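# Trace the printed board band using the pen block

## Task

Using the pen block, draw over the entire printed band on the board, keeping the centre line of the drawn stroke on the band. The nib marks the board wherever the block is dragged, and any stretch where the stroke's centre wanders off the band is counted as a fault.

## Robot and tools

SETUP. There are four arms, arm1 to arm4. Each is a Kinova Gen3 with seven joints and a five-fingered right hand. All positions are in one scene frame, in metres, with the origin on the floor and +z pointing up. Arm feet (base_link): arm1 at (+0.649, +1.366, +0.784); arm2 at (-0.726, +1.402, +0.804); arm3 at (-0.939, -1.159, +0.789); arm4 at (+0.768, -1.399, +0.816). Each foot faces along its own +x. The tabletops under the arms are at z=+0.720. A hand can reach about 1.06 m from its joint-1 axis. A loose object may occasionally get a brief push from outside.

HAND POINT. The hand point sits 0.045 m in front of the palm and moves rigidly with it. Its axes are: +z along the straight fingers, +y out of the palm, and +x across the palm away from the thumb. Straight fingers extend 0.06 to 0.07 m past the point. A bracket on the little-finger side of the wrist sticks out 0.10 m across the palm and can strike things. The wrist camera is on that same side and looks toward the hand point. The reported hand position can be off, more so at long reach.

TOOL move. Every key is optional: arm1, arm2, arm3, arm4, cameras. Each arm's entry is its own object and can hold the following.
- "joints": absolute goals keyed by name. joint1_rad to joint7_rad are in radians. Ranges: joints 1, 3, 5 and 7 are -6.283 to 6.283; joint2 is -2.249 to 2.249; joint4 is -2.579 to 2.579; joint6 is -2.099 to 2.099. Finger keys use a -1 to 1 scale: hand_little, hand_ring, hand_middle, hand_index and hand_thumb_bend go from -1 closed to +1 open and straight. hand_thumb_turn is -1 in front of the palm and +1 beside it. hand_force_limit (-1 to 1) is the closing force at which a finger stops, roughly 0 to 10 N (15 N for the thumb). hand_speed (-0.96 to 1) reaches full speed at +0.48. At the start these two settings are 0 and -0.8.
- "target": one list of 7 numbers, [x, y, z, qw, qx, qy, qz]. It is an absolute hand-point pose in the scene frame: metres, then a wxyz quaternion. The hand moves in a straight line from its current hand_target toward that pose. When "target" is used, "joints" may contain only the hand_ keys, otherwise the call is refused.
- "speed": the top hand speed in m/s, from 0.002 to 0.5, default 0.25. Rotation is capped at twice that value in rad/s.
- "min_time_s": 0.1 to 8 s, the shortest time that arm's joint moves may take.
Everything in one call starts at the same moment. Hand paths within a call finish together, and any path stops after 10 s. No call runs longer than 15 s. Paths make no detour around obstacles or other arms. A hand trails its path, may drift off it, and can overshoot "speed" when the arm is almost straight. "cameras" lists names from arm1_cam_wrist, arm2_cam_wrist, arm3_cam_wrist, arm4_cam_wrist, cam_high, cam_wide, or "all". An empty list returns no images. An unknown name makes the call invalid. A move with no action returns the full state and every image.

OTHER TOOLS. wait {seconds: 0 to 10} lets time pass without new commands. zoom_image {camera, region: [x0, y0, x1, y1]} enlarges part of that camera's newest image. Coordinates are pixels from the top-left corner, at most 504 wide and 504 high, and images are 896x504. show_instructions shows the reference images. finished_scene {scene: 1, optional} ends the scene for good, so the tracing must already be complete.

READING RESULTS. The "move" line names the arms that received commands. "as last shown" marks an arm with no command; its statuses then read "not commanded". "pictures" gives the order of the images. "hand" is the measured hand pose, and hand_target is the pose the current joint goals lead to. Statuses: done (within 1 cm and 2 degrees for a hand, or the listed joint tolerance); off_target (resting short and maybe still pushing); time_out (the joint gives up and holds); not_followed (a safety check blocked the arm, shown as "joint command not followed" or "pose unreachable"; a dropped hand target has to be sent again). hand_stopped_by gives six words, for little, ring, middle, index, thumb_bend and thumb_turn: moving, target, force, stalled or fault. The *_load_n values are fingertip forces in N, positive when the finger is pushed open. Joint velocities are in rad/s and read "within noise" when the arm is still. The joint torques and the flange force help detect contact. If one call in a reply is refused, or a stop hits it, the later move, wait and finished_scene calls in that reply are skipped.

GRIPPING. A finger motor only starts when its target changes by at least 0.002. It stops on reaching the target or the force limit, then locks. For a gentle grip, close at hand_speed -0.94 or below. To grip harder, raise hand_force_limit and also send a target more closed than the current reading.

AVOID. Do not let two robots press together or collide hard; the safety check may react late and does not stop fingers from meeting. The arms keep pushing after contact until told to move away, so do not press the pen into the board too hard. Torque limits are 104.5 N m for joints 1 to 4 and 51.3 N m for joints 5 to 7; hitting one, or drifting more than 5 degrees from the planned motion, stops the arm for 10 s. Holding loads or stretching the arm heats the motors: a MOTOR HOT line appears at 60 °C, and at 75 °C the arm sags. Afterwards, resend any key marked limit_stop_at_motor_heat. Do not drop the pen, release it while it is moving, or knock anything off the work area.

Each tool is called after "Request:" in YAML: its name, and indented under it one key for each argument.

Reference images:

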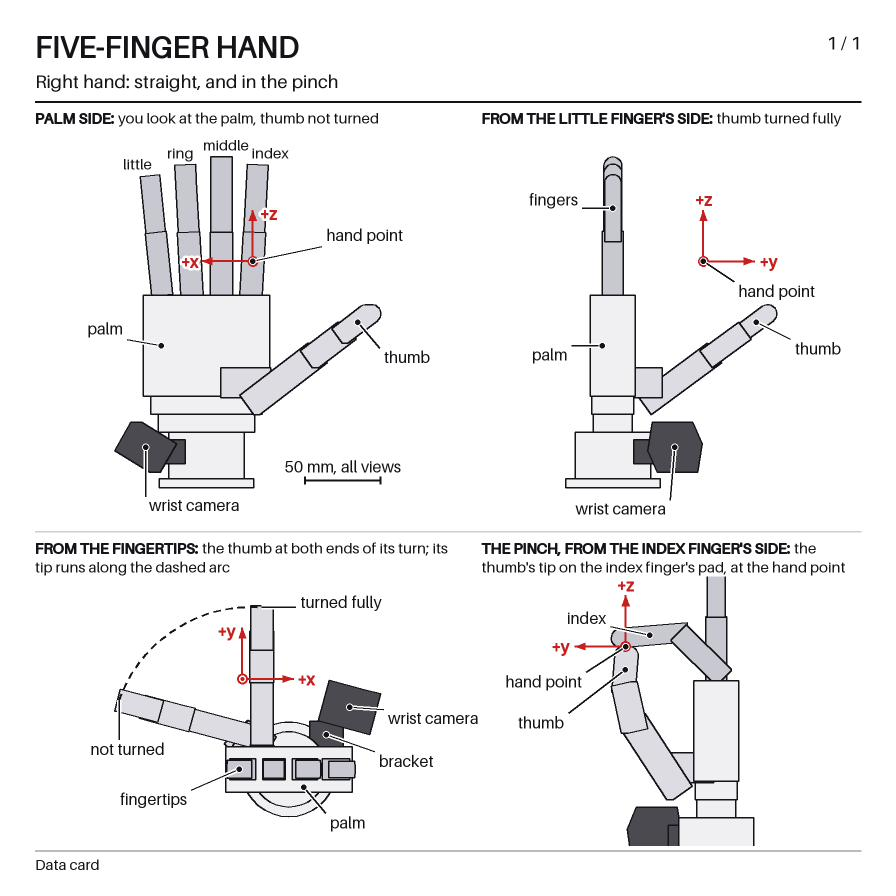

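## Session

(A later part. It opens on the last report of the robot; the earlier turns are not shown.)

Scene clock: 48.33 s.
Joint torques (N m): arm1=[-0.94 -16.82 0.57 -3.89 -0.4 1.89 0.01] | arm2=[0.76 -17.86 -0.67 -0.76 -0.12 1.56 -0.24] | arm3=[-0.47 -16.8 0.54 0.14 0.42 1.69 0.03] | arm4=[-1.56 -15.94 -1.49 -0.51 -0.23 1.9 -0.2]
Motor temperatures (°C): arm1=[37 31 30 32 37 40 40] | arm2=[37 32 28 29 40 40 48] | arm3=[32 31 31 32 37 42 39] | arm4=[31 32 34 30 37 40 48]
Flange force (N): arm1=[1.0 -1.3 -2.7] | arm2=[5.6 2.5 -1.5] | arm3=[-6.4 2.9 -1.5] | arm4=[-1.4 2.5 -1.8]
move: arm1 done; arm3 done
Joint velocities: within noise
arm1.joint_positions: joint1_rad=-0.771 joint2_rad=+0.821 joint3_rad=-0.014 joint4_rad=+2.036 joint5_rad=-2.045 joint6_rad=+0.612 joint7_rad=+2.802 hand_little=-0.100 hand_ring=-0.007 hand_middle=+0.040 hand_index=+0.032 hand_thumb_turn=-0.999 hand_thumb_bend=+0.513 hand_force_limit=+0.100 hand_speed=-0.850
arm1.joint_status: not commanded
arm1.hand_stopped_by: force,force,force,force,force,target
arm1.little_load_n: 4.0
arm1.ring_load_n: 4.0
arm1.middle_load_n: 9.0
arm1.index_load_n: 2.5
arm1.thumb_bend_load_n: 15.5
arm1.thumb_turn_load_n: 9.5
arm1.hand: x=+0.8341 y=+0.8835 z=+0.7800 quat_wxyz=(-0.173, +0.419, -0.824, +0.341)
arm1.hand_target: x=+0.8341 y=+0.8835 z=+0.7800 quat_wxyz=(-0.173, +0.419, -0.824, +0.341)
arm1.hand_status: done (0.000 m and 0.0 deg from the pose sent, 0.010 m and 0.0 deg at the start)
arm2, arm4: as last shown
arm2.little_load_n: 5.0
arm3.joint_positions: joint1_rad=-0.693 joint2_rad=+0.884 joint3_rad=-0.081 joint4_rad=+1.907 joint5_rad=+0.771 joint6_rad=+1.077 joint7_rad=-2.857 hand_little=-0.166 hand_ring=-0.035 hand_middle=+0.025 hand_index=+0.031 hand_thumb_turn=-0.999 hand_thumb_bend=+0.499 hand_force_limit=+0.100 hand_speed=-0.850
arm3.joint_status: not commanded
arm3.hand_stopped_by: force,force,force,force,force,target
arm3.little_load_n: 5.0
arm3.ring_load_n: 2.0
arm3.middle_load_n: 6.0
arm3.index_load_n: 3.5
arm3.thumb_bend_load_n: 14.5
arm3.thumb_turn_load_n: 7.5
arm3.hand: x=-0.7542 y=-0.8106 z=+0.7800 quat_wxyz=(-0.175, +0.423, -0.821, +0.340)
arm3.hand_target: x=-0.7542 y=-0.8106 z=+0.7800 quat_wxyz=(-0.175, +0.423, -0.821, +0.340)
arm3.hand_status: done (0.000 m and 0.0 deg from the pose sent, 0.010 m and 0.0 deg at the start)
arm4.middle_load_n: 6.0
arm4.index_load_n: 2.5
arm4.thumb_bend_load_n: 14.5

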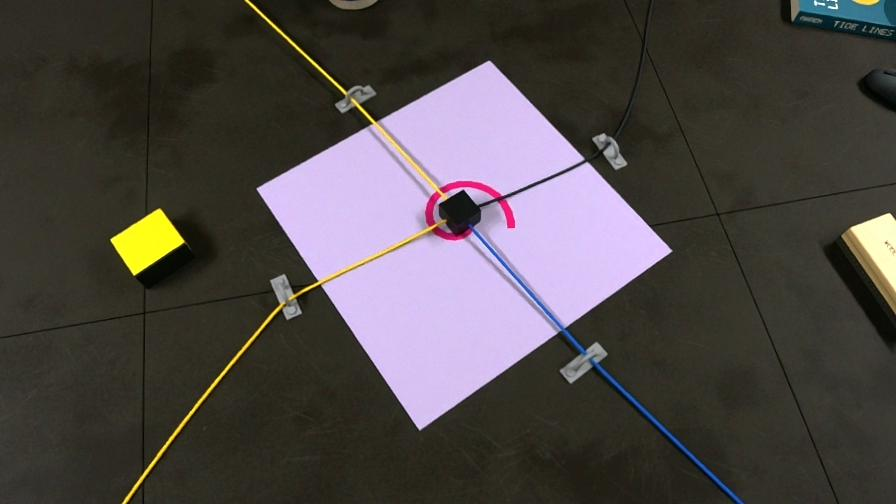

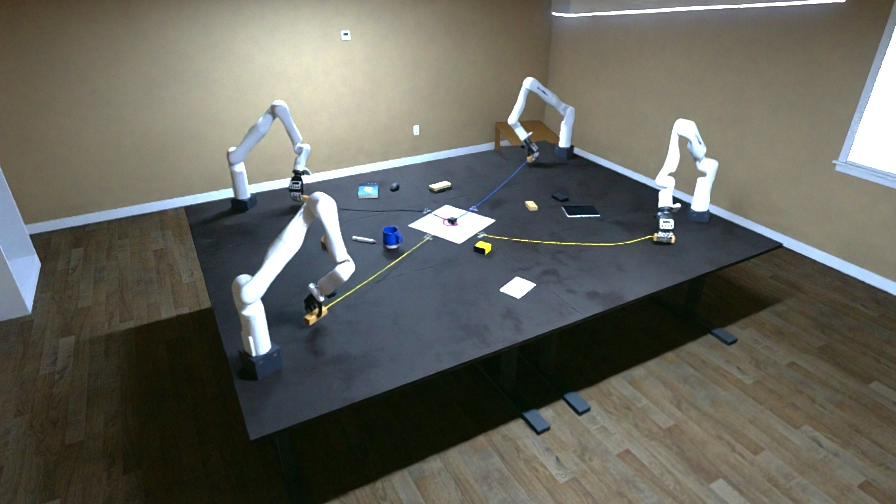

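Request:
move:
  arm1: {"target": [0.8382, 0.8891, 0.78, 0.17343, -0.41871, 0.82355, -0.34112], "speed": 0.04}
  arm3: {"target": [-0.7589, -0.8171, 0.78, 0.17522, -0.42302, 0.82135, -0.34021], "speed": 0.04}
  cameras: ["cam_high", "cam_wide"]

Request:
zoom_image:
  camera: "cam_wide"
  region: [280, 150, 680, 330]

Request:
zoom_image:
  camera: "cam_high"
  region: [415, 170, 525, 250]

Scene clock: 49.50 s.
Joint torques (N m): arm1=[-0.91 -16.69 0.54 -3.78 -0.39 1.92 -0.01] | arm2=[0.74 -17.75 -0.7 -0.73 -0.11 1.55 -0.2] | arm3=[-0.47 -16.62 0.51 0.33 0.36 1.74 0.03] | arm4=[-1.54 -15.93 -1.46 -0.48 -0.23 1.86 -0.19]
Motor temperatures (°C): arm1=[37 31 30 32 37 40 40] | arm2=[37 32 28 29 40 40 48] | arm3=[32 31 31 32 37 42 39] | arm4=[31 32 34 30 37 40 48]
Flange force (N): arm1=[1.2 -1.3 -2.7] | arm2=[5.6 2.4 -1.7] | arm3=[-6.4 3.0 -1.4] | arm4=[-1.2 2.5 -1.9]
move: arm1 done; arm3 done
Joint velocities: within noise
arm1.joint_positions: joint1_rad=-0.785 joint2_rad=+0.817 joint3_rad=-0.011 joint4_rad=+2.054 joint5_rad=-2.076 joint6_rad=+0.617 joint7_rad=+2.825 hand_little=-0.100 hand_ring=-0.007 hand_middle=+0.040 hand_index=+0.032 hand_thumb_turn=-0.999 hand_thumb_bend=+0.513 hand_force_limit=+0.100 hand_speed=-0.850
arm1.joint_status: not commanded
arm1.hand_stopped_by: force,force,force,force,force,target
arm1.little_load_n: 3.5
arm1.ring_load_n: 3.5
arm1.middle_load_n: 9.0
arm1.index_load_n: 2.5
arm1.thumb_bend_load_n: 15.5
arm1.thumb_turn_load_n: 9.0
arm1.hand: x=+0.8382 y=+0.8891 z=+0.7800 quat_wxyz=(-0.173, +0.419, -0.824, +0.341)
arm1.hand_target: x=+0.8382 y=+0.8891 z=+0.7800 quat_wxyz=(-0.173, +0.419, -0.824, +0.341)
arm1.hand_status: done (0.000 m and 0.0 deg from the pose sent, 0.007 m and 0.0 deg at the start)
arm2, arm4: as last shown
arm2.little_load_n: 5.5
arm2.middle_load_n: 7.0
arm3.joint_positions: joint1_rad=-0.702 joint2_rad=+0.878 joint3_rad=-0.083 joint4_rad=+1.930 joint5_rad=+0.770 joint6_rad=+1.068 joint7_rad=-2.876 hand_little=-0.166 hand_ring=-0.035 hand_middle=+0.025 hand_index=+0.031 hand_thumb_turn=-0.999 hand_thumb_bend=+0.499 hand_force_limit=+0.100 hand_speed=-0.850
arm3.joint_status: not commanded
arm3.hand_stopped_by: force,force,force,force,force,target
arm3.little_load_n: 5.0
arm3.ring_load_n: 2.0
arm3.middle_load_n: 6.5
arm3.index_load_n: 3.5
arm3.thumb_bend_load_n: 15.0
arm3.thumb_turn_load_n: 7.0
arm3.hand: x=-0.7589 y=-0.8171 z=+0.7800 quat_wxyz=(-0.175, +0.423, -0.821, +0.340)
arm3.hand_target: x=-0.7589 y=-0.8171 z=+0.7800 quat_wxyz=(-0.175, +0.423, -0.821, +0.340)
arm3.hand_status: done (0.000 m and 0.0 deg from the pose sent, 0.008 m and 0.0 deg at the start)
arm4.middle_load_n: 6.5
arm4.index_load_n: 3.0

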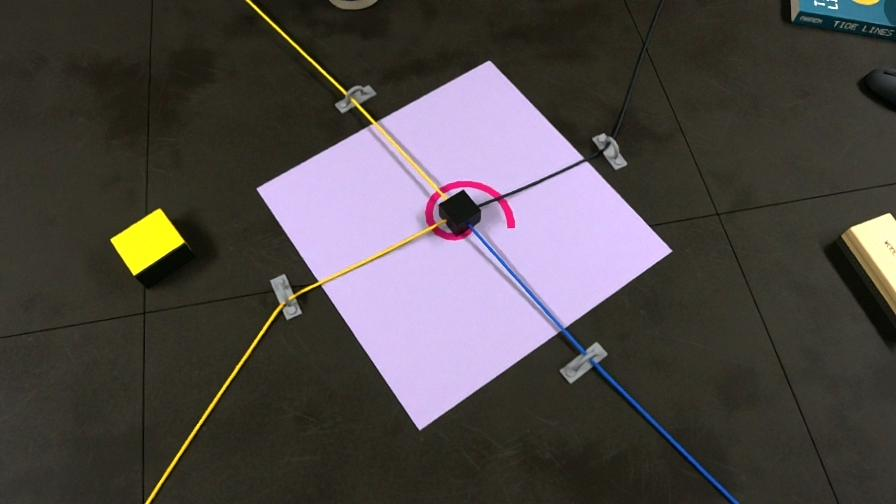

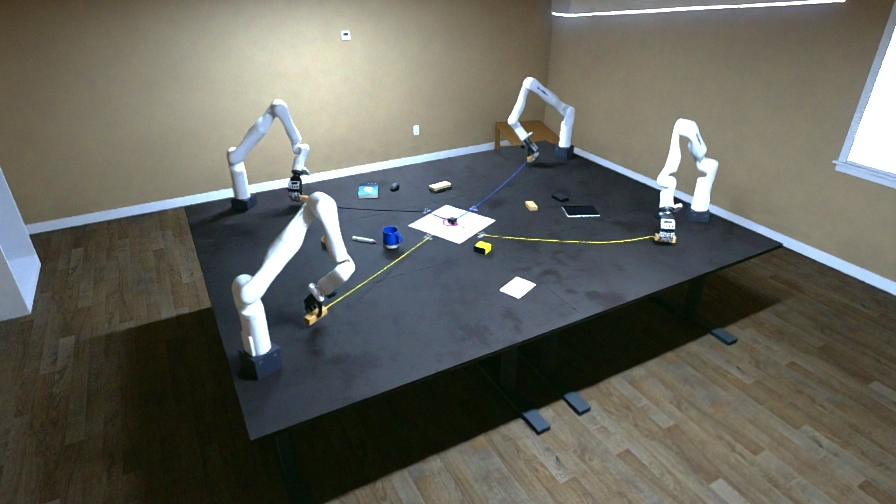

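Scaled by 1.260 from the camera's image (finer frame: 1280x720).

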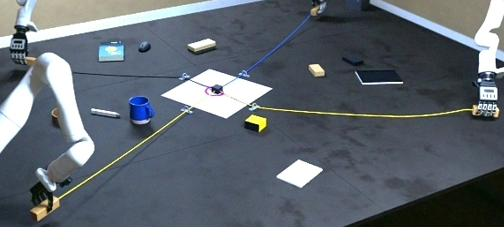

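Scaled by 4.582 from the camera's image (finer frame: 1280x720).

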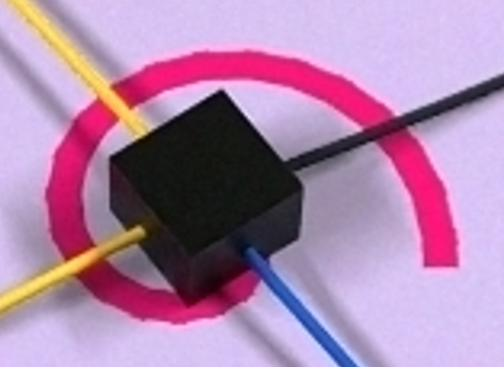

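Request:
move:
  arm1: {"target": [0.8412, 0.8932, 0.78, 0.17343, -0.41871, 0.82355, -0.34112], "speed": 0.03}
  arm3: {"target": [-0.7612, -0.8204, 0.78, 0.17522, -0.42302, 0.82135, -0.34021], "speed": 0.03}
  cameras: ["cam_high", "cam_wide"]

Request:
zoom_image:
  camera: "cam_wide"
  region: [280, 150, 680, 330]

Request:
zoom_image:
  camera: "cam_high"
  region: [415, 170, 525, 250]

Scene clock: 50.77 s.
Joint torques (N m): arm1=[-1.38 -16.38 0.14 -3.24 -0.24 2.06 -0.05] | arm2=[0.7 -17.79 -0.75 -0.7 -0.09 1.54 -0.24] | arm3=[-0.48 -16.41 0.43 0.61 0.28 1.78 0.05] | arm4=[-1.51 -15.92 -1.43 -0.51 -0.22 1.87 -0.18]
Motor temperatures (°C): arm1=[37 31 30 32 37 40 40] | arm2=[37 32 28 29 40 40 48] | arm3=[32 31 31 32 37 42 39] | arm4=[31 32 34 30 37 40 48]
Flange force (N): arm1=[2.6 -1.6 -2.7] | arm2=[5.6 2.6 -1.7] | arm3=[-6.9 3.1 -1.4] | arm4=[-1.3 2.3 -1.8]
move: arm1 done; arm3 done
Joint velocities: within noise
arm1.joint_positions: joint1_rad=-0.795 joint2_rad=+0.815 joint3_rad=-0.008 joint4_rad=+2.067 joint5_rad=-2.099 joint6_rad=+0.622 joint7_rad=+2.842 hand_little=-0.100 hand_ring=-0.007 hand_middle=+0.040 hand_index=+0.032 hand_thumb_turn=-0.999 hand_thumb_bend=+0.513 hand_force_limit=+0.100 hand_speed=-0.850
arm1.joint_status: not commanded
arm1.hand_stopped_by: force,force,force,force,force,target
arm1.little_load_n: 4.0
arm1.ring_load_n: 4.0
arm1.middle_load_n: 8.5
arm1.index_load_n: 2.0
arm1.thumb_bend_load_n: 15.5
arm1.thumb_turn_load_n: 8.5
arm1.hand: x=+0.8412 y=+0.8932 z=+0.7800 quat_wxyz=(-0.173, +0.419, -0.824, +0.341)
arm1.hand_target: x=+0.8412 y=+0.8932 z=+0.7800 quat_wxyz=(-0.173, +0.419, -0.824, +0.341)
arm1.hand_status: done (0.000 m and 0.0 deg from the pose sent, 0.005 m and 0.0 deg at the start)
arm2, arm4: as last shown
arm2.middle_load_n: 6.5
arm3.joint_positions: joint1_rad=-0.707 joint2_rad=+0.875 joint3_rad=-0.084 joint4_rad=+1.941 joint5_rad=+0.770 joint6_rad=+1.064 joint7_rad=-2.885 hand_little=-0.166 hand_ring=-0.035 hand_middle=+0.025 hand_index=+0.031 hand_thumb_turn=-0.999 hand_thumb_bend=+0.499 hand_force_limit=+0.100 hand_speed=-0.850
arm3.joint_status: not commanded
arm3.hand_stopped_by: force,force,force,force,force,target
arm3.little_load_n: 5.0
arm3.ring_load_n: 2.0
arm3.middle_load_n: 6.0
arm3.index_load_n: 3.5
arm3.thumb_bend_load_n: 15.0
arm3.thumb_turn_load_n: 7.5
arm3.hand: x=-0.7612 y=-0.8204 z=+0.7800 quat_wxyz=(-0.175, +0.423, -0.821, +0.340)
arm3.hand_target: x=-0.7612 y=-0.8204 z=+0.7800 quat_wxyz=(-0.175, +0.423, -0.821, +0.340)
arm3.hand_status: done (0.000 m and 0.0 deg from the pose sent, 0.004 m and 0.0 deg at the start)
arm4.thumb_bend_load_n: 14.0

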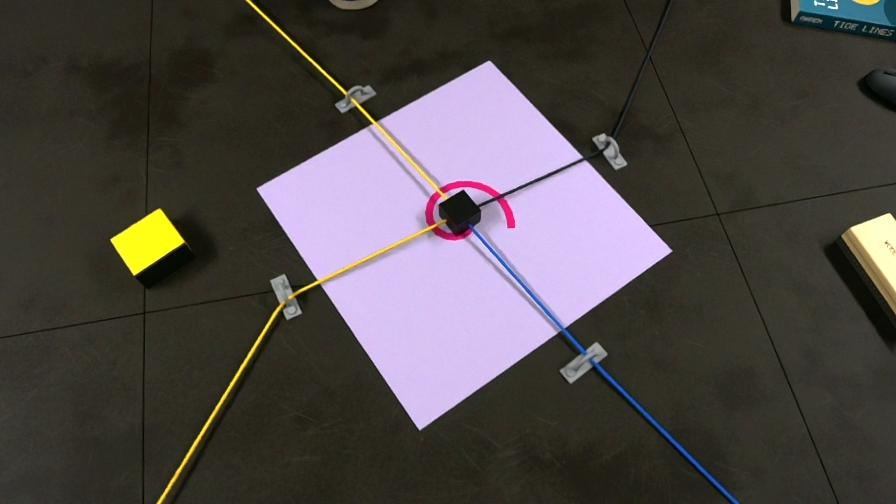

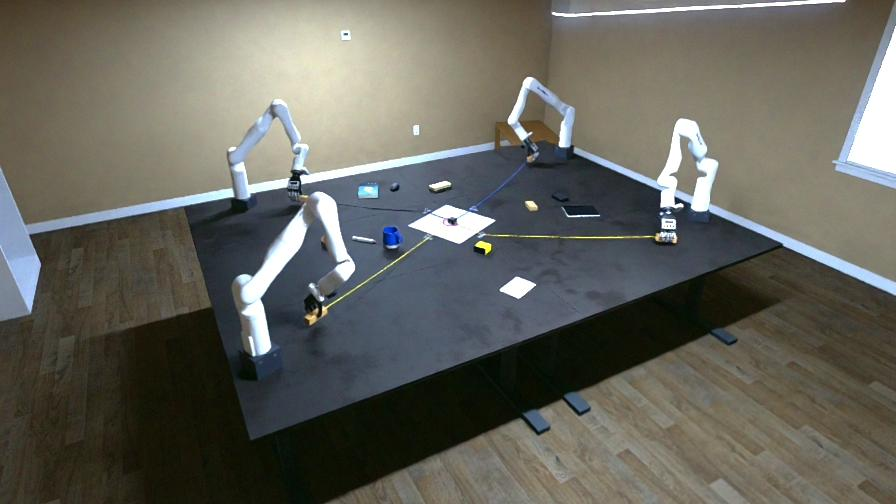

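Scaled by 1.260 from the camera's image (finer frame: 1280x720).

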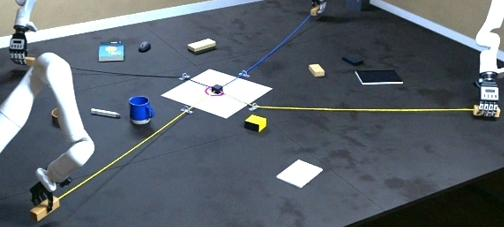

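Scaled by 4.582 from the camera's image (finer frame: 1280x720).

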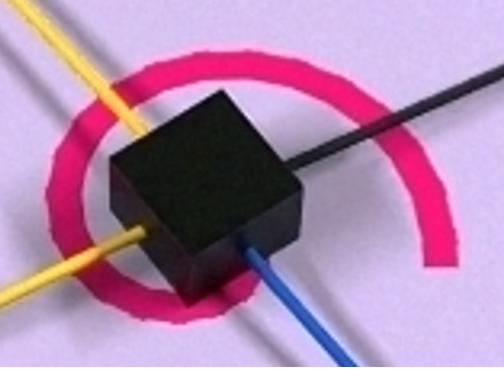

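Request:
zoom_image:
  camera: "cam_high"
  region: [460, 175, 520, 235]

Request:
zoom_image:
  camera: "cam_high"
  region: [420, 175, 480, 245]

Scaled by 8.400 from the camera's image (finer frame: 1280x720).

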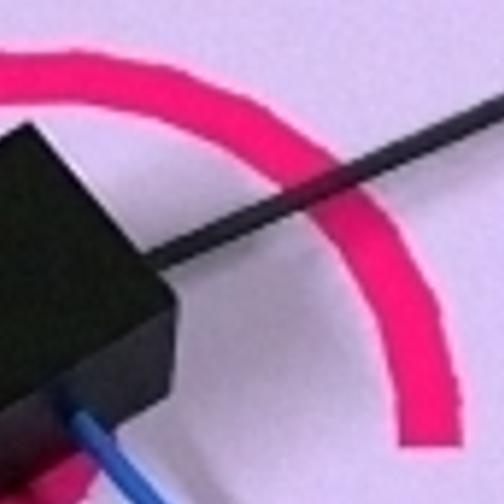

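Scaled by 7.200 from the camera's image (finer frame: 1280x720).

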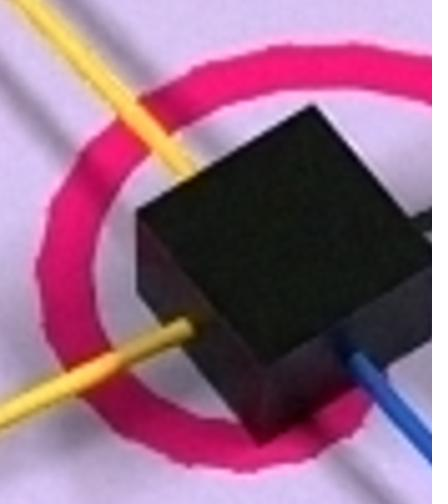

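Request:
zoom_image:
  camera: "cam_high"
  region: [250, 260, 330, 340]

Request:
zoom_image:
  camera: "cam_high"
  region: [545, 315, 625, 395]

Request:
zoom_image:
  camera: "cam_high"
  region: [570, 110, 650, 190]

Request:
zoom_image:
  camera: "cam_high"
  region: [315, 60, 395, 140]

Scaled by 6.300 from the camera's image (finer frame: 1280x720).

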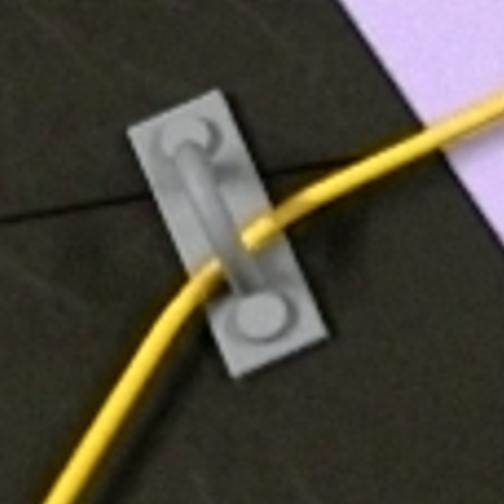

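Scaled by 6.300 from the camera's image (finer frame: 1280x720).

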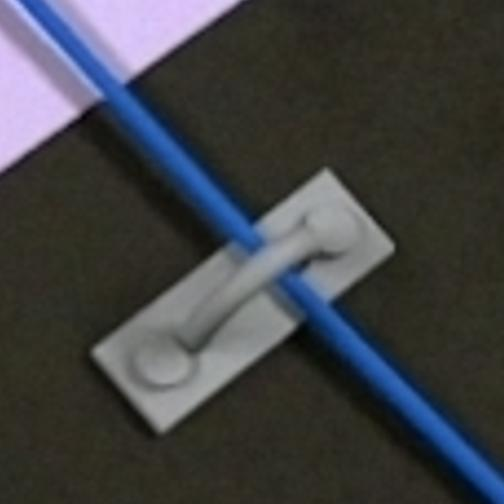

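Scaled by 6.300 from the camera's image (finer frame: 1280x720).

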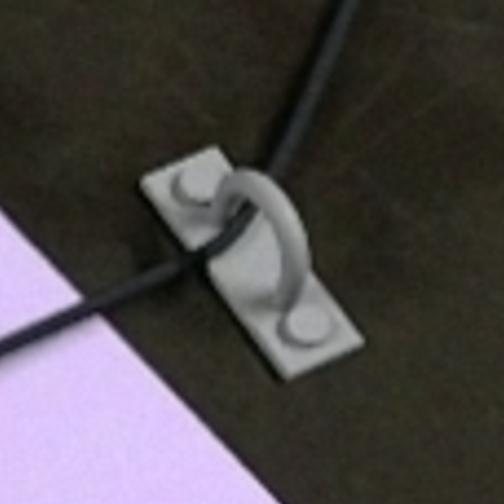

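Scaled by 6.300 from the camera's image (finer frame: 1280x720).

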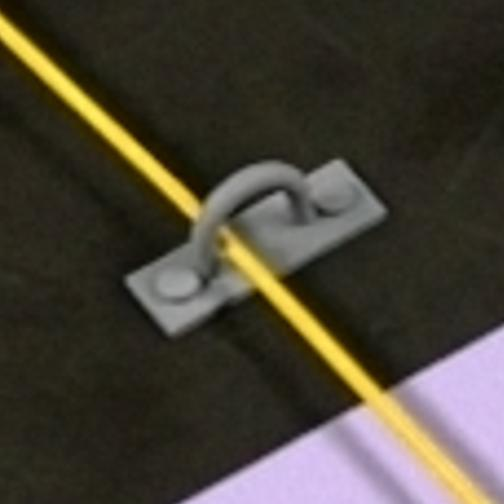

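Request:
move:
  arm1: {"target": [0.83868, 0.88984, 0.78, 0.17343, -0.41871, 0.82355, -0.34112], "speed": 0.02}
  arm2: {"target": [-0.67787, 1.04689, 0.78, 0.33423, -0.80691, 0.44995, -0.18637], "speed": 0.02}
  arm3: {"target": [-0.76293, -0.82272, 0.78, 0.17522, -0.42302, 0.82135, -0.34021], "speed": 0.02}
  arm4: {"target": [0.59037, -1.12686, 0.78, 0.18844, -0.45494, -0.80411, 0.33307], "speed": 0.02}
  cameras: ["cam_high"]

Request:
zoom_image:
  camera: "cam_high"
  region: [415, 170, 525, 250]

Scene clock: 56.73 s.
Joint torques (N m): arm1=[-0.92 -16.59 0.54 -3.69 -0.37 1.92 -0.01] | arm2=[0.69 -17.74 -0.75 -0.63 -0.09 1.53 -0.2] | arm3=[-0.54 -16.07 0.21 1.16 -0.02 1.85 0.12] | arm4=[-1.54 -16.08 -1.51 -0.74 -0.32 1.87 -0.14]
Motor temperatures (°C): arm1=[37 31 30 32 37 40 40] | arm2=[37 32 28 29 40 40 48] | arm3=[32 31 31 32 37 42 39] | arm4=[31 32 34 30 37 40 48]
Flange force (N): arm1=[1.3 -1.5 -2.7] | arm2=[5.9 2.6 -2.0] | arm3=[-8.0 3.1 -1.4] | arm4=[-1.7 2.4 -1.8]
move: arm1 done; arm2 done; arm3 done; arm4 done
Joint velocities: within noise
arm1.joint_positions: joint1_rad=-0.787 joint2_rad=+0.817 joint3_rad=-0.010 joint4_rad=+2.056 joint5_rad=-2.080 joint6_rad=+0.618 joint7_rad=+2.828 hand_little=-0.100 hand_ring=-0.007 hand_middle=+0.040 hand_index=+0.032 hand_thumb_turn=-0.999 hand_thumb_bend=+0.513 hand_force_limit=+0.100 hand_speed=-0.850
arm1.joint_status: not commanded
arm1.hand_stopped_by: force,force,force,force,force,target
arm1.little_load_n: 4.0
arm1.ring_load_n: 4.0
arm1.middle_load_n: 9.0
arm1.index_load_n: 2.5
arm1.thumb_bend_load_n: 15.5
arm1.thumb_turn_load_n: 9.0
arm1.hand: x=+0.8387 y=+0.8898 z=+0.7800 quat_wxyz=(-0.173, +0.419, -0.824, +0.341)
arm1.hand_target: x=+0.8387 y=+0.8898 z=+0.7800 quat_wxyz=(-0.173, +0.419, -0.824, +0.341)
arm1.hand_status: done (0.000 m and 0.0 deg from the pose sent, 0.004 m and 0.0 deg at the start)
arm2.joint_positions: joint1_rad=+0.532 joint2_rad=+0.958 joint3_rad=-0.030 joint4_rad=+1.711 joint5_rad=-0.622 joint6_rad=+1.121 joint7_rad=-3.556 hand_little=-0.113 hand_ring=-0.007 hand_middle=+0.034 hand_index=+0.021 hand_thumb_turn=-0.999 hand_thumb_bend=+0.507 hand_force_limit=+0.100 hand_speed=-0.850
arm2.joint_status: not commanded
arm2.hand_stopped_by: force,force,force,force,force,target
arm2.little_load_n: 5.5
arm2.ring_load_n: 1.5
arm2.middle_load_n: 6.5
arm2.index_load_n: 3.5
arm2.thumb_bend_load_n: 16.5
arm2.thumb_turn_load_n: 6.5
arm2.hand: x=-0.6779 y=+1.0469 z=+0.7800 quat_wxyz=(+0.334, -0.807, +0.450, -0.186)
arm2.hand_target: x=-0.6779 y=+1.0469 z=+0.7800 quat_wxyz=(+0.334, -0.807, +0.450, -0.186)
arm2.hand_status: done (0.000 m and 0.0 deg from the pose sent, 0.000 m and 0.0 deg at the start)
arm3.joint_positions: joint1_rad=-0.710 joint2_rad=+0.873 joint3_rad=-0.085 joint4_rad=+1.949 joint5_rad=+0.769 joint6_rad=+1.060 joint7_rad=-2.892 hand_little=-0.166 hand_ring=-0.035 hand_middle=+0.025 hand_index=+0.031 hand_thumb_turn=-0.999 hand_thumb_bend=+0.499 hand_force_limit=+0.100 hand_speed=-0.850
arm3.joint_status: not commanded
arm3.hand_stopped_by: force,force,force,force,force,target
arm3.little_load_n: 4.5
arm3.ring_load_n: 2.0
arm3.middle_load_n: 6.0
arm3.index_load_n: 3.5
arm3.thumb_bend_load_n: 14.5
arm3.thumb_turn_load_n: 7.5
arm3.hand: x=-0.7629 y=-0.8227 z=+0.7800 quat_wxyz=(-0.175, +0.423, -0.821, +0.340)
arm3.hand_target: x=-0.7629 y=-0.8227 z=+0.7800 quat_wxyz=(-0.175, +0.423, -0.821, +0.340)
arm3.hand_status: done (0.000 m and 0.0 deg from the pose sent, 0.003 m and 0.0 deg at the start)
arm4.joint_positions: joint1_rad=+0.179 joint2_rad=+0.905 joint3_rad=+0.034 joint4_rad=+2.039 joint5_rad=-1.043 joint6_rad=+0.889 joint7_rad=+2.923 hand_little=-0.139 hand_ring=-0.022 hand_middle=+0.027 hand_index=+0.020 hand_thumb_turn=-1.000 hand_thumb_bend=+0.503 hand_force_limit=+0.100 hand_speed=-0.850
arm4.joint_status: not commanded
arm4.hand_stopped_by: force,force,force,force,force,target
arm4.little_load_n: 5.0
arm4.ring_load_n: 2.5
arm4.middle_load_n: 6.5
arm4.index_load_n: 2.5
arm4.thumb_bend_load_n: 14.0
arm4.thumb_turn_load_n: 7.0
arm4.hand: x=+0.5904 y=-1.1268 z=+0.7800 quat_wxyz=(-0.188, +0.455, +0.804, -0.333)
arm4.hand_target: x=+0.5904 y=-1.1268 z=+0.7800 quat_wxyz=(-0.188, +0.455, +0.804, -0.333)
arm4.hand_status: done (0.000 m and 0.0 deg from the pose sent, 0.000 m and 0.0 deg at the start)

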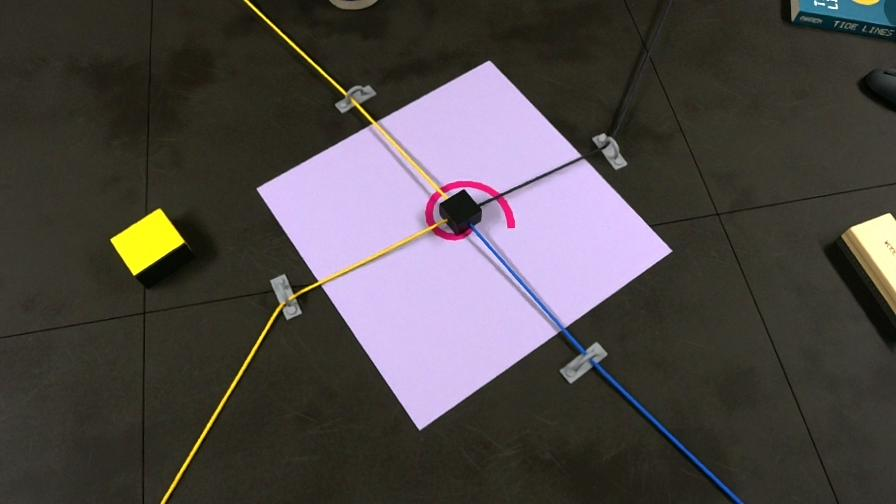

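Scaled by 4.582 from the camera's image (finer frame: 1280x720).

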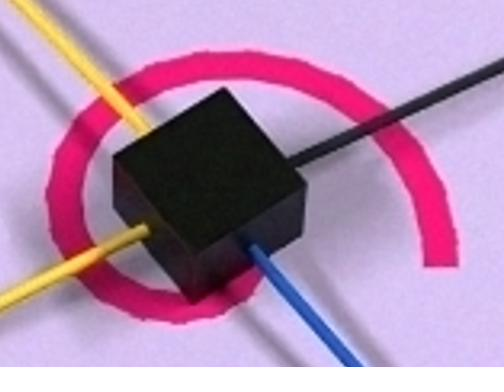

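Request:
zoom_image:
  camera: "cam_high"
  region: [435, 185, 485, 240]

Scaled by 9.164 from the camera's image (finer frame: 1280x720).

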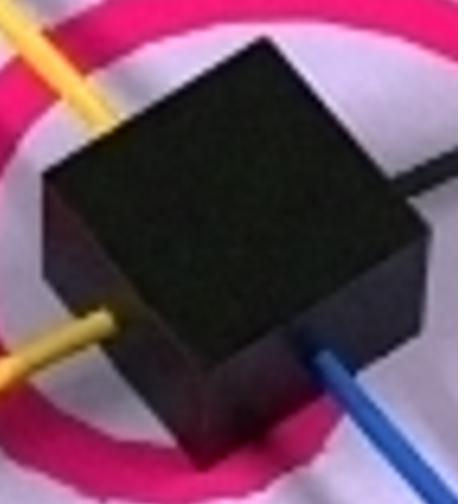

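Request:
move:
  arm1: {"target": [0.83662, 0.88702, 0.78, 0.17343, -0.41871, 0.82355, -0.34112], "speed": 0.02}
  arm2: {"target": [-0.67808, 1.04723, 0.78, 0.33423, -0.80691, 0.44995, -0.18637], "speed": 0.02}
  arm3: {"target": [-0.7652, -0.82589, 0.78, 0.17522, -0.42302, 0.82135, -0.34021], "speed": 0.02}
  arm4: {"target": [0.59011, -1.12643, 0.78, 0.18844, -0.45494, -0.80411, 0.33307], "speed": 0.02}
  cameras: ["cam_high"]

Request:
zoom_image:
  camera: "cam_high"
  region: [435, 185, 485, 240]

Scene clock: 59.60 s.
Joint torques (N m): arm1=[-0.95 -16.7 0.55 -3.74 -0.37 1.94 -0.02] | arm2=[0.71 -17.77 -0.72 -0.63 -0.06 1.59 -0.21] | arm3=[-0.57 -16.01 0.22 1.21 -0.01 1.85 0.14] | arm4=[-1.56 -16.12 -1.49 -0.8 -0.36 1.83 -0.15]
Motor temperatures (°C): arm1=[37 31 30 32 37 40 40] | arm2=[37 32 28 29 40 40 48] | arm3=[32 31 31 32 37 42 39] | arm4=[31 32 34 30 37 40 48]
Flange force (N): arm1=[1.2 -1.5 -2.6] | arm2=[5.8 2.6 -1.7] | arm3=[-7.9 3.2 -1.4] | arm4=[-1.8 2.5 -1.9]
move: arm1 done; arm2 done; arm3 done; arm4 done
Joint velocities: within noise
arm1.joint_positions: joint1_rad=-0.779 joint2_rad=+0.819 joint3_rad=-0.012 joint4_rad=+2.047 joint5_rad=-2.065 joint6_rad=+0.615 joint7_rad=+2.817 hand_little=-0.100 hand_ring=-0.007 hand_middle=+0.040 hand_index=+0.032 hand_thumb_turn=-0.999 hand_thumb_bend=+0.513 hand_force_limit=+0.100 hand_speed=-0.850
arm1.joint_status: not commanded
arm1.hand_stopped_by: force,force,force,force,force,target
arm1.little_load_n: 4.0
arm1.ring_load_n: 4.0
arm1.middle_load_n: 9.0
arm1.index_load_n: 2.5
arm1.thumb_bend_load_n: 15.5
arm1.thumb_turn_load_n: 9.5
arm1.hand: x=+0.8366 y=+0.8870 z=+0.7800 quat_wxyz=(-0.173, +0.419, -0.824, +0.341)
arm1.hand_target: x=+0.8366 y=+0.8870 z=+0.7800 quat_wxyz=(-0.173, +0.419, -0.824, +0.341)
arm1.hand_status: done (0.000 m and 0.0 deg from the pose sent, 0.003 m and 0.0 deg at the start)
arm2.joint_positions: joint1_rad=+0.532 joint2_rad=+0.958 joint3_rad=-0.030 joint4_rad=+1.712 joint5_rad=-0.622 joint6_rad=+1.121 joint7_rad=-3.555 hand_little=-0.113 hand_ring=-0.007 hand_middle=+0.034 hand_index=+0.021 hand_thumb_turn=-0.999 hand_thumb_bend=+0.507 hand_force_limit=+0.100 hand_speed=-0.850
arm2.joint_status: not commanded
arm2.hand_stopped_by: force,force,force,force,force,target
arm2.little_load_n: 5.5
arm2.ring_load_n: 1.5
arm2.middle_load_n: 6.5
arm2.index_load_n: 3.5
arm2.thumb_bend_load_n: 16.5
arm2.thumb_turn_load_n: 7.0
arm2.hand: x=-0.6781 y=+1.0472 z=+0.7800 quat_wxyz=(+0.334, -0.807, +0.450, -0.186)
arm2.hand_target: x=-0.6781 y=+1.0472 z=+0.7800 quat_wxyz=(+0.334, -0.807, +0.450, -0.186)
arm2.hand_status: done (0.000 m and 0.0 deg from the pose sent, 0.000 m and 0.0 deg at the start)
arm3.joint_positions: joint1_rad=-0.715 joint2_rad=+0.871 joint3_rad=-0.087 joint4_rad=+1.960 joint5_rad=+0.769 joint6_rad=+1.056 joint7_rad=-2.901 hand_little=-0.166 hand_ring=-0.035 hand_middle=+0.025 hand_index=+0.031 hand_thumb_turn=-0.999 hand_thumb_bend=+0.499 hand_force_limit=+0.100 hand_speed=-0.850
arm3.joint_status: not commanded
arm3.hand_stopped_by: force,force,force,force,force,target
arm3.little_load_n: 5.0
arm3.ring_load_n: 2.0
arm3.middle_load_n: 6.5
arm3.index_load_n: 3.5
arm3.thumb_bend_load_n: 15.0
arm3.thumb_turn_load_n: 7.5
arm3.hand: x=-0.7652 y=-0.8259 z=+0.7800 quat_wxyz=(-0.175, +0.423, -0.821, +0.340)
arm3.hand_target: x=-0.7652 y=-0.8259 z=+0.7800 quat_wxyz=(-0.175, +0.423, -0.821, +0.340)
arm3.hand_status: done (0.000 m and 0.0 deg from the pose sent, 0.004 m and 0.0 deg at the start)
arm4.joint_positions: joint1_rad=+0.179 joint2_rad=+0.905 joint3_rad=+0.034 joint4_rad=+2.037 joint5_rad=-1.042 joint6_rad=+0.889 joint7_rad=+2.921 hand_little=-0.139 hand_ring=-0.022 hand_middle=+0.027 hand_index=+0.020 hand_thumb_turn=-1.000 hand_thumb_bend=+0.503 hand_force_limit=+0.100 hand_speed=-0.850
arm4.joint_status: not commanded
arm4.hand_stopped_by: force,force,force,force,force,target
arm4.little_load_n: 5.0
arm4.ring_load_n: 2.5
arm4.middle_load_n: 6.5
arm4.index_load_n: 3.0
arm4.thumb_bend_load_n: 14.0
arm4.thumb_turn_load_n: 7.0
arm4.hand: x=+0.5901 y=-1.1264 z=+0.7800 quat_wxyz=(-0.188, +0.455, +0.804, -0.333)
arm4.hand_target: x=+0.5901 y=-1.1264 z=+0.7800 quat_wxyz=(-0.188, +0.455, +0.804, -0.333)
arm4.hand_status: done (0.000 m and 0.0 deg from the pose sent, 0.001 m and 0.0 deg at the start)

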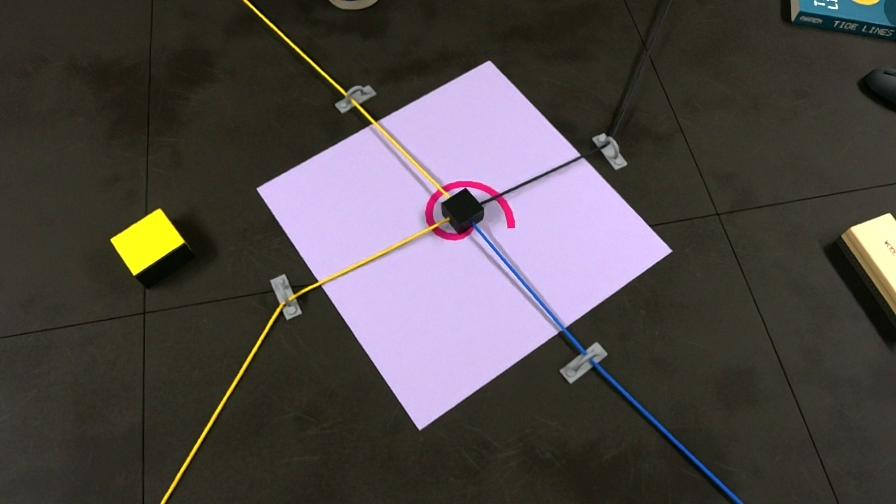

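Scaled by 9.164 from the camera's image (finer frame: 1280x720).

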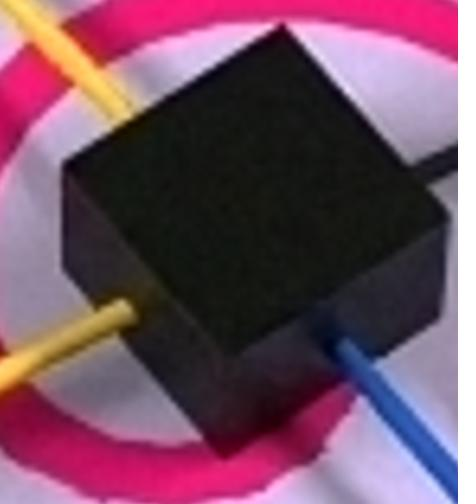

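Request:
move:
  arm1: {"target": [0.83456, 0.88419, 0.78, 0.17343, -0.41871, 0.82355, -0.34112], "speed": 0.02}
  arm2: {"target": [-0.67908, 1.04885, 0.78, 0.33423, -0.80691, 0.44995, -0.18637], "speed": 0.02}
  arm3: {"target": [-0.76636, -0.82752, 0.78, 0.17522, -0.42302, 0.82135, -0.34021], "speed": 0.02}
  arm4: {"target": [0.58872, -1.12411, 0.78, 0.18844, -0.45494, -0.80411, 0.33307], "speed": 0.02}
  cameras: ["cam_high"]

Request:
zoom_image:
  camera: "cam_high"
  region: [435, 185, 485, 240]

Scene clock: 61.70 s.
Joint torques (N m): arm1=[-0.93 -16.81 0.56 -3.87 -0.39 1.92 0.01] | arm2=[0.85 -17.54 -0.55 -0.37 0.02 1.65 -0.27] | arm3=[-0.58 -15.98 0.21 1.22 -0.01 1.86 0.14] | arm4=[-1.53 -16.34 -1.54 -1.07 -0.43 1.83 -0.11]
Motor temperatures (°C): arm1=[37 31 30 32 37 40 40] | arm2=[37 32 28 29 40 40 48] | arm3=[32 31 31 32 37 42 39] | arm4=[31 32 34 30 37 40 48]
Flange force (N): arm1=[1.0 -1.3 -2.6] | arm2=[6.3 2.5 -1.7] | arm3=[-7.9 3.2 -1.3] | arm4=[-2.1 2.5 -1.7]
move: arm1 done; arm2 done; arm3 done; arm4 done
Joint velocities: within noise
arm1.joint_positions: joint1_rad=-0.772 joint2_rad=+0.821 joint3_rad=-0.013 joint4_rad=+2.038 joint5_rad=-2.049 joint6_rad=+0.613 joint7_rad=+2.805 hand_little=-0.100 hand_ring=-0.007 hand_middle=+0.040 hand_index=+0.032 hand_thumb_turn=-0.999 hand_thumb_bend=+0.513 hand_force_limit=+0.100 hand_speed=-0.850
arm1.joint_status: not commanded
arm1.hand_stopped_by: force,force,force,force,force,target
arm1.little_load_n: 4.0
arm1.ring_load_n: 4.0
arm1.middle_load_n: 9.0
arm1.index_load_n: 2.5
arm1.thumb_bend_load_n: 15.5
arm1.thumb_turn_load_n: 9.5
arm1.hand: x=+0.8346 y=+0.8842 z=+0.7800 quat_wxyz=(-0.173, +0.419, -0.824, +0.341)
arm1.hand_target: x=+0.8346 y=+0.8842 z=+0.7800 quat_wxyz=(-0.173, +0.419, -0.824, +0.341)
arm1.hand_status: done (0.000 m and 0.0 deg from the pose sent, 0.004 m and 0.0 deg at the start)
arm2.joint_positions: joint1_rad=+0.534 joint2_rad=+0.956 joint3_rad=-0.030 joint4_rad=+1.717 joint5_rad=-0.621 joint6_rad=+1.119 joint7_rad=-3.552 hand_little=-0.113 hand_ring=-0.007 hand_middle=+0.034 hand_index=+0.021 hand_thumb_turn=-0.999 hand_thumb_bend=+0.507 hand_force_limit=+0.100 hand_speed=-0.850
arm2.joint_status: not commanded
arm2.hand_stopped_by: force,force,force,force,force,target
arm2.little_load_n: 6.0
arm2.ring_load_n: 1.5
arm2.middle_load_n: 6.5
arm2.index_load_n: 3.0
arm2.thumb_bend_load_n: 17.0
arm2.thumb_turn_load_n: 6.5
arm2.hand: x=-0.6791 y=+1.0489 z=+0.7800 quat_wxyz=(+0.334, -0.807, +0.450, -0.186)
arm2.hand_target: x=-0.6791 y=+1.0489 z=+0.7800 quat_wxyz=(+0.334, -0.807, +0.450, -0.186)
arm2.hand_status: done (0.000 m and 0.0 deg from the pose sent, 0.002 m and 0.0 deg at the start)
arm3.joint_positions: joint1_rad=-0.717 joint2_rad=+0.869 joint3_rad=-0.088 joint4_rad=+1.966 joint5_rad=+0.768 joint6_rad=+1.054 joint7_rad=-2.905 hand_little=-0.166 hand_ring=-0.035 hand_middle=+0.025 hand_index=+0.031 hand_thumb_turn=-0.999 hand_thumb_bend=+0.499 hand_force_limit=+0.100 hand_speed=-0.850
arm3.joint_status: not commanded
arm3.hand_stopped_by: force,force,force,force,force,target
arm3.little_load_n: 5.0
arm3.ring_load_n: 2.0
arm3.middle_load_n: 6.5
arm3.index_load_n: 3.5
arm3.thumb_bend_load_n: 15.0
arm3.thumb_turn_load_n: 7.5
arm3.hand: x=-0.7664 y=-0.8275 z=+0.7800 quat_wxyz=(-0.175, +0.423, -0.821, +0.340)
arm3.hand_target: x=-0.7663 y=-0.8275 z=+0.7800 quat_wxyz=(-0.175, +0.423, -0.821, +0.340)
arm3.hand_status: done (0.000 m and 0.0 deg from the pose sent, 0.002 m and 0.0 deg at the start)
arm4.joint_positions: joint1_rad=+0.176 joint2_rad=+0.906 joint3_rad=+0.035 joint4_rad=+2.029 joint5_rad=-1.040 joint6_rad=+0.893 joint7_rad=+2.914 hand_little=-0.139 hand_ring=-0.022 hand_middle=+0.027 hand_index=+0.020 hand_thumb_turn=-1.000 hand_thumb_bend=+0.503 hand_force_limit=+0.100 hand_speed=-0.850
arm4.joint_status: not commanded
arm4.hand_stopped_by: force,force,force,force,force,target
arm4.little_load_n: 5.0
arm4.ring_load_n: 2.5
arm4.middle_load_n: 6.0
arm4.index_load_n: 3.0
arm4.thumb_bend_load_n: 14.5
arm4.thumb_turn_load_n: 7.0
arm4.hand: x=+0.5887 y=-1.1241 z=+0.7800 quat_wxyz=(-0.188, +0.455, +0.804, -0.333)
arm4.hand_target: x=+0.5887 y=-1.1241 z=+0.7800 quat_wxyz=(-0.188, +0.455, +0.804, -0.333)
arm4.hand_status: done (0.000 m and 0.0 deg from the pose sent, 0.003 m and 0.0 deg at the start)

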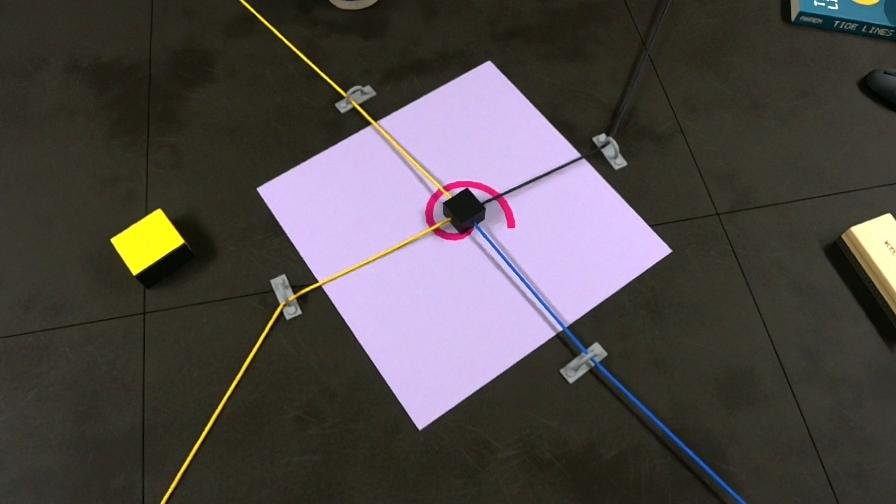

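Scaled by 9.164 from the camera's image (finer frame: 1280x720).

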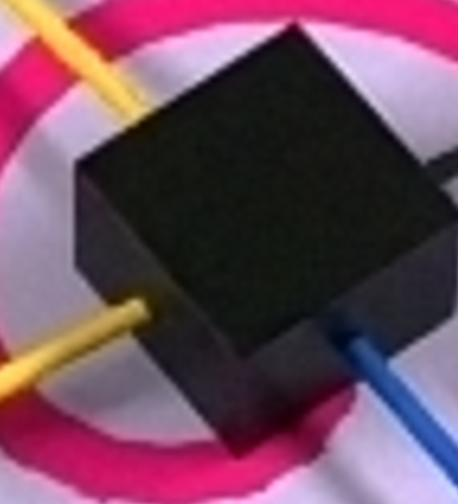

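Request:
move:
  arm1: {"target": [0.83279, 0.88176, 0.78, 0.17343, -0.41871, 0.82355, -0.34112], "speed": 0.02}
  arm2: {"target": [-0.68108, 1.05208, 0.78, 0.33423, -0.80691, 0.44995, -0.18637], "speed": 0.02}
  arm3: {"target": [-0.76752, -0.82915, 0.78, 0.17522, -0.42302, 0.82135, -0.34021], "speed": 0.02}
  arm4: {"target": [0.58697, -1.1212, 0.78, 0.18844, -0.45494, -0.80411, 0.33307], "speed": 0.02}
  cameras: ["cam_high"]

Request:
zoom_image:
  camera: "cam_high"
  region: [435, 185, 485, 240]

Scene clock: 63.13 s.
Joint torques (N m): arm1=[-0.87 -16.82 0.57 -3.86 -0.4 1.88 0.01] | arm2=[0.82 -17.52 -0.51 -0.28 0.08 1.63 -0.29] | arm3=[-0.53 -16.02 0.32 1.08 0.1 1.81 0.11] | arm4=[-1.57 -16.42 -1.51 -1.09 -0.43 1.79 -0.14]
Motor temperatures (°C): arm1=[37 31 30 32 37 40 40] | arm2=[37 32 28 29 40 40 48] | arm3=[32 31 31 32 37 42 39] | arm4=[31 32 34 30 37 40 48]
Flange force (N): arm1=[0.9 -1.4 -2.6] | arm2=[6.4 2.7 -1.7] | arm3=[-7.4 3.2 -1.5] | arm4=[-2.1 2.6 -1.8]
move: arm1 done; arm2 done; arm3 done; arm4 done
Joint velocities: within noise
arm1.joint_positions: joint1_rad=-0.766 joint2_rad=+0.822 joint3_rad=-0.014 joint4_rad=+2.030 joint5_rad=-2.035 joint6_rad=+0.610 joint7_rad=+2.795 hand_little=-0.100 hand_ring=-0.007 hand_middle=+0.040 hand_index=+0.032 hand_thumb_turn=-0.999 hand_thumb_bend=+0.513 hand_force_limit=+0.100 hand_speed=-0.850
arm1.joint_status: not commanded
arm1.hand_stopped_by: force,force,force,force,force,target
arm1.little_load_n: 4.0
arm1.ring_load_n: 3.5
arm1.middle_load_n: 9.0
arm1.index_load_n: 2.5
arm1.thumb_bend_load_n: 15.5
arm1.thumb_turn_load_n: 9.0
arm1.hand: x=+0.8328 y=+0.8818 z=+0.7800 quat_wxyz=(-0.173, +0.419, -0.824, +0.341)
arm1.hand_target: x=+0.8328 y=+0.8818 z=+0.7800 quat_wxyz=(-0.173, +0.419, -0.824, +0.341)
arm1.hand_status: done (0.000 m and 0.0 deg from the pose sent, 0.003 m and 0.0 deg at the start)
arm2.joint_positions: joint1_rad=+0.539 joint2_rad=+0.953 joint3_rad=-0.029 joint4_rad=+1.728 joint5_rad=-0.620 joint6_rad=+1.114 joint7_rad=-3.545 hand_little=-0.113 hand_ring=-0.007 hand_middle=+0.034 hand_index=+0.021 hand_thumb_turn=-0.999 hand_thumb_bend=+0.507 hand_force_limit=+0.100 hand_speed=-0.850
arm2.joint_status: not commanded
arm2.hand_stopped_by: force,force,force,force,force,target
arm2.little_load_n: 6.0
arm2.ring_load_n: 1.5
arm2.middle_load_n: 6.5
arm2.index_load_n: 3.5
arm2.thumb_bend_load_n: 17.0
arm2.thumb_turn_load_n: 6.5
arm2.hand: x=-0.6811 y=+1.0521 z=+0.7800 quat_wxyz=(+0.334, -0.807, +0.450, -0.186)
arm2.hand_target: x=-0.6811 y=+1.0521 z=+0.7800 quat_wxyz=(+0.334, -0.807, +0.450, -0.186)
arm2.hand_status: done (0.000 m and 0.0 deg from the pose sent, 0.004 m and 0.0 deg at the start)
arm3.joint_positions: joint1_rad=-0.720 joint2_rad=+0.868 joint3_rad=-0.088 joint4_rad=+1.972 joint5_rad=+0.768 joint6_rad=+1.051 joint7_rad=-2.910 hand_little=-0.166 hand_ring=-0.035 hand_middle=+0.025 hand_index=+0.031 hand_thumb_turn=-0.999 hand_thumb_bend=+0.499 hand_force_limit=+0.100 hand_speed=-0.850
arm3.joint_status: not commanded
arm3.hand_stopped_by: force,force,force,force,force,target
arm3.little_load_n: 4.5
arm3.ring_load_n: 2.0
arm3.middle_load_n: 6.0
arm3.index_load_n: 3.5
arm3.thumb_bend_load_n: 15.0
arm3.thumb_turn_load_n: 7.5
arm3.hand: x=-0.7675 y=-0.8292 z=+0.7800 quat_wxyz=(-0.175, +0.423, -0.821, +0.340)
arm3.hand_target: x=-0.7675 y=-0.8292 z=+0.7800 quat_wxyz=(-0.175, +0.423, -0.821, +0.340)
arm3.hand_status: done (0.000 m and 0.0 deg from the pose sent, 0.002 m and 0.0 deg at the start)
arm4.joint_positions: joint1_rad=+0.172 joint2_rad=+0.908 joint3_rad=+0.036 joint4_rad=+2.019 joint5_rad=-1.038 joint6_rad=+0.897 joint7_rad=+2.904 hand_little=-0.139 hand_ring=-0.022 hand_middle=+0.027 hand_index=+0.020 hand_thumb_turn=-1.000 hand_thumb_bend=+0.503 hand_force_limit=+0.100 hand_speed=-0.850
arm4.joint_status: not commanded
arm4.hand_stopped_by: force,force,force,force,force,target
arm4.little_load_n: 4.5
arm4.ring_load_n: 2.0
arm4.middle_load_n: 6.5
arm4.index_load_n: 3.0
arm4.thumb_bend_load_n: 14.5
arm4.thumb_turn_load_n: 7.0
arm4.hand: x=+0.5870 y=-1.1212 z=+0.7800 quat_wxyz=(-0.188, +0.455, +0.804, -0.333)
arm4.hand_target: x=+0.5870 y=-1.1212 z=+0.7800 quat_wxyz=(-0.188, +0.455, +0.804, -0.333)
arm4.hand_status: done (0.000 m and 0.0 deg from the pose sent, 0.003 m and 0.0 deg at the start)

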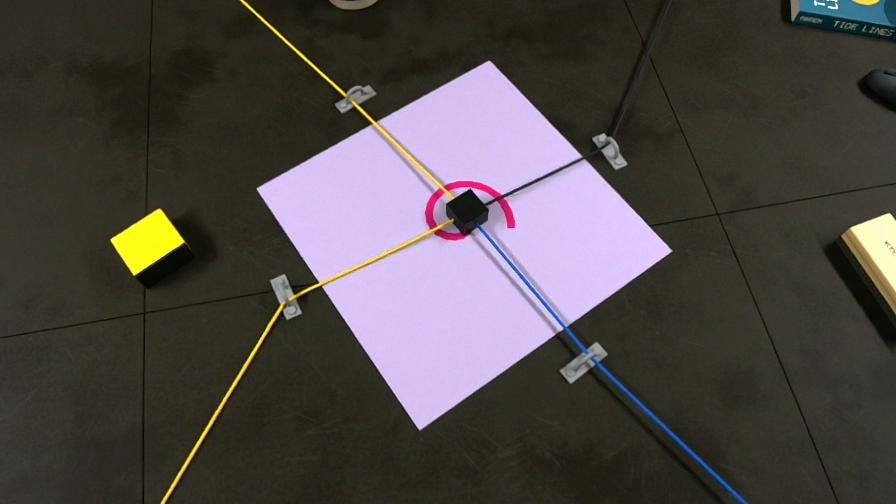

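Scaled by 9.164 from the camera's image (finer frame: 1280x720).

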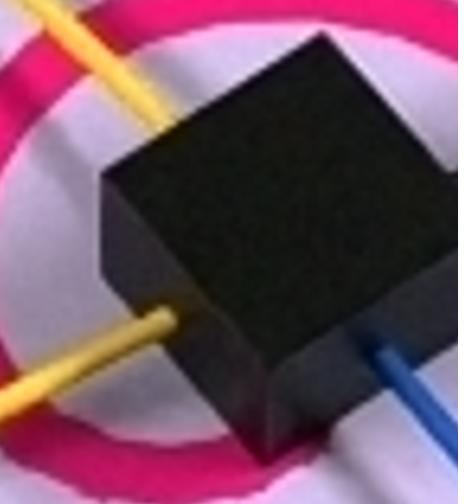

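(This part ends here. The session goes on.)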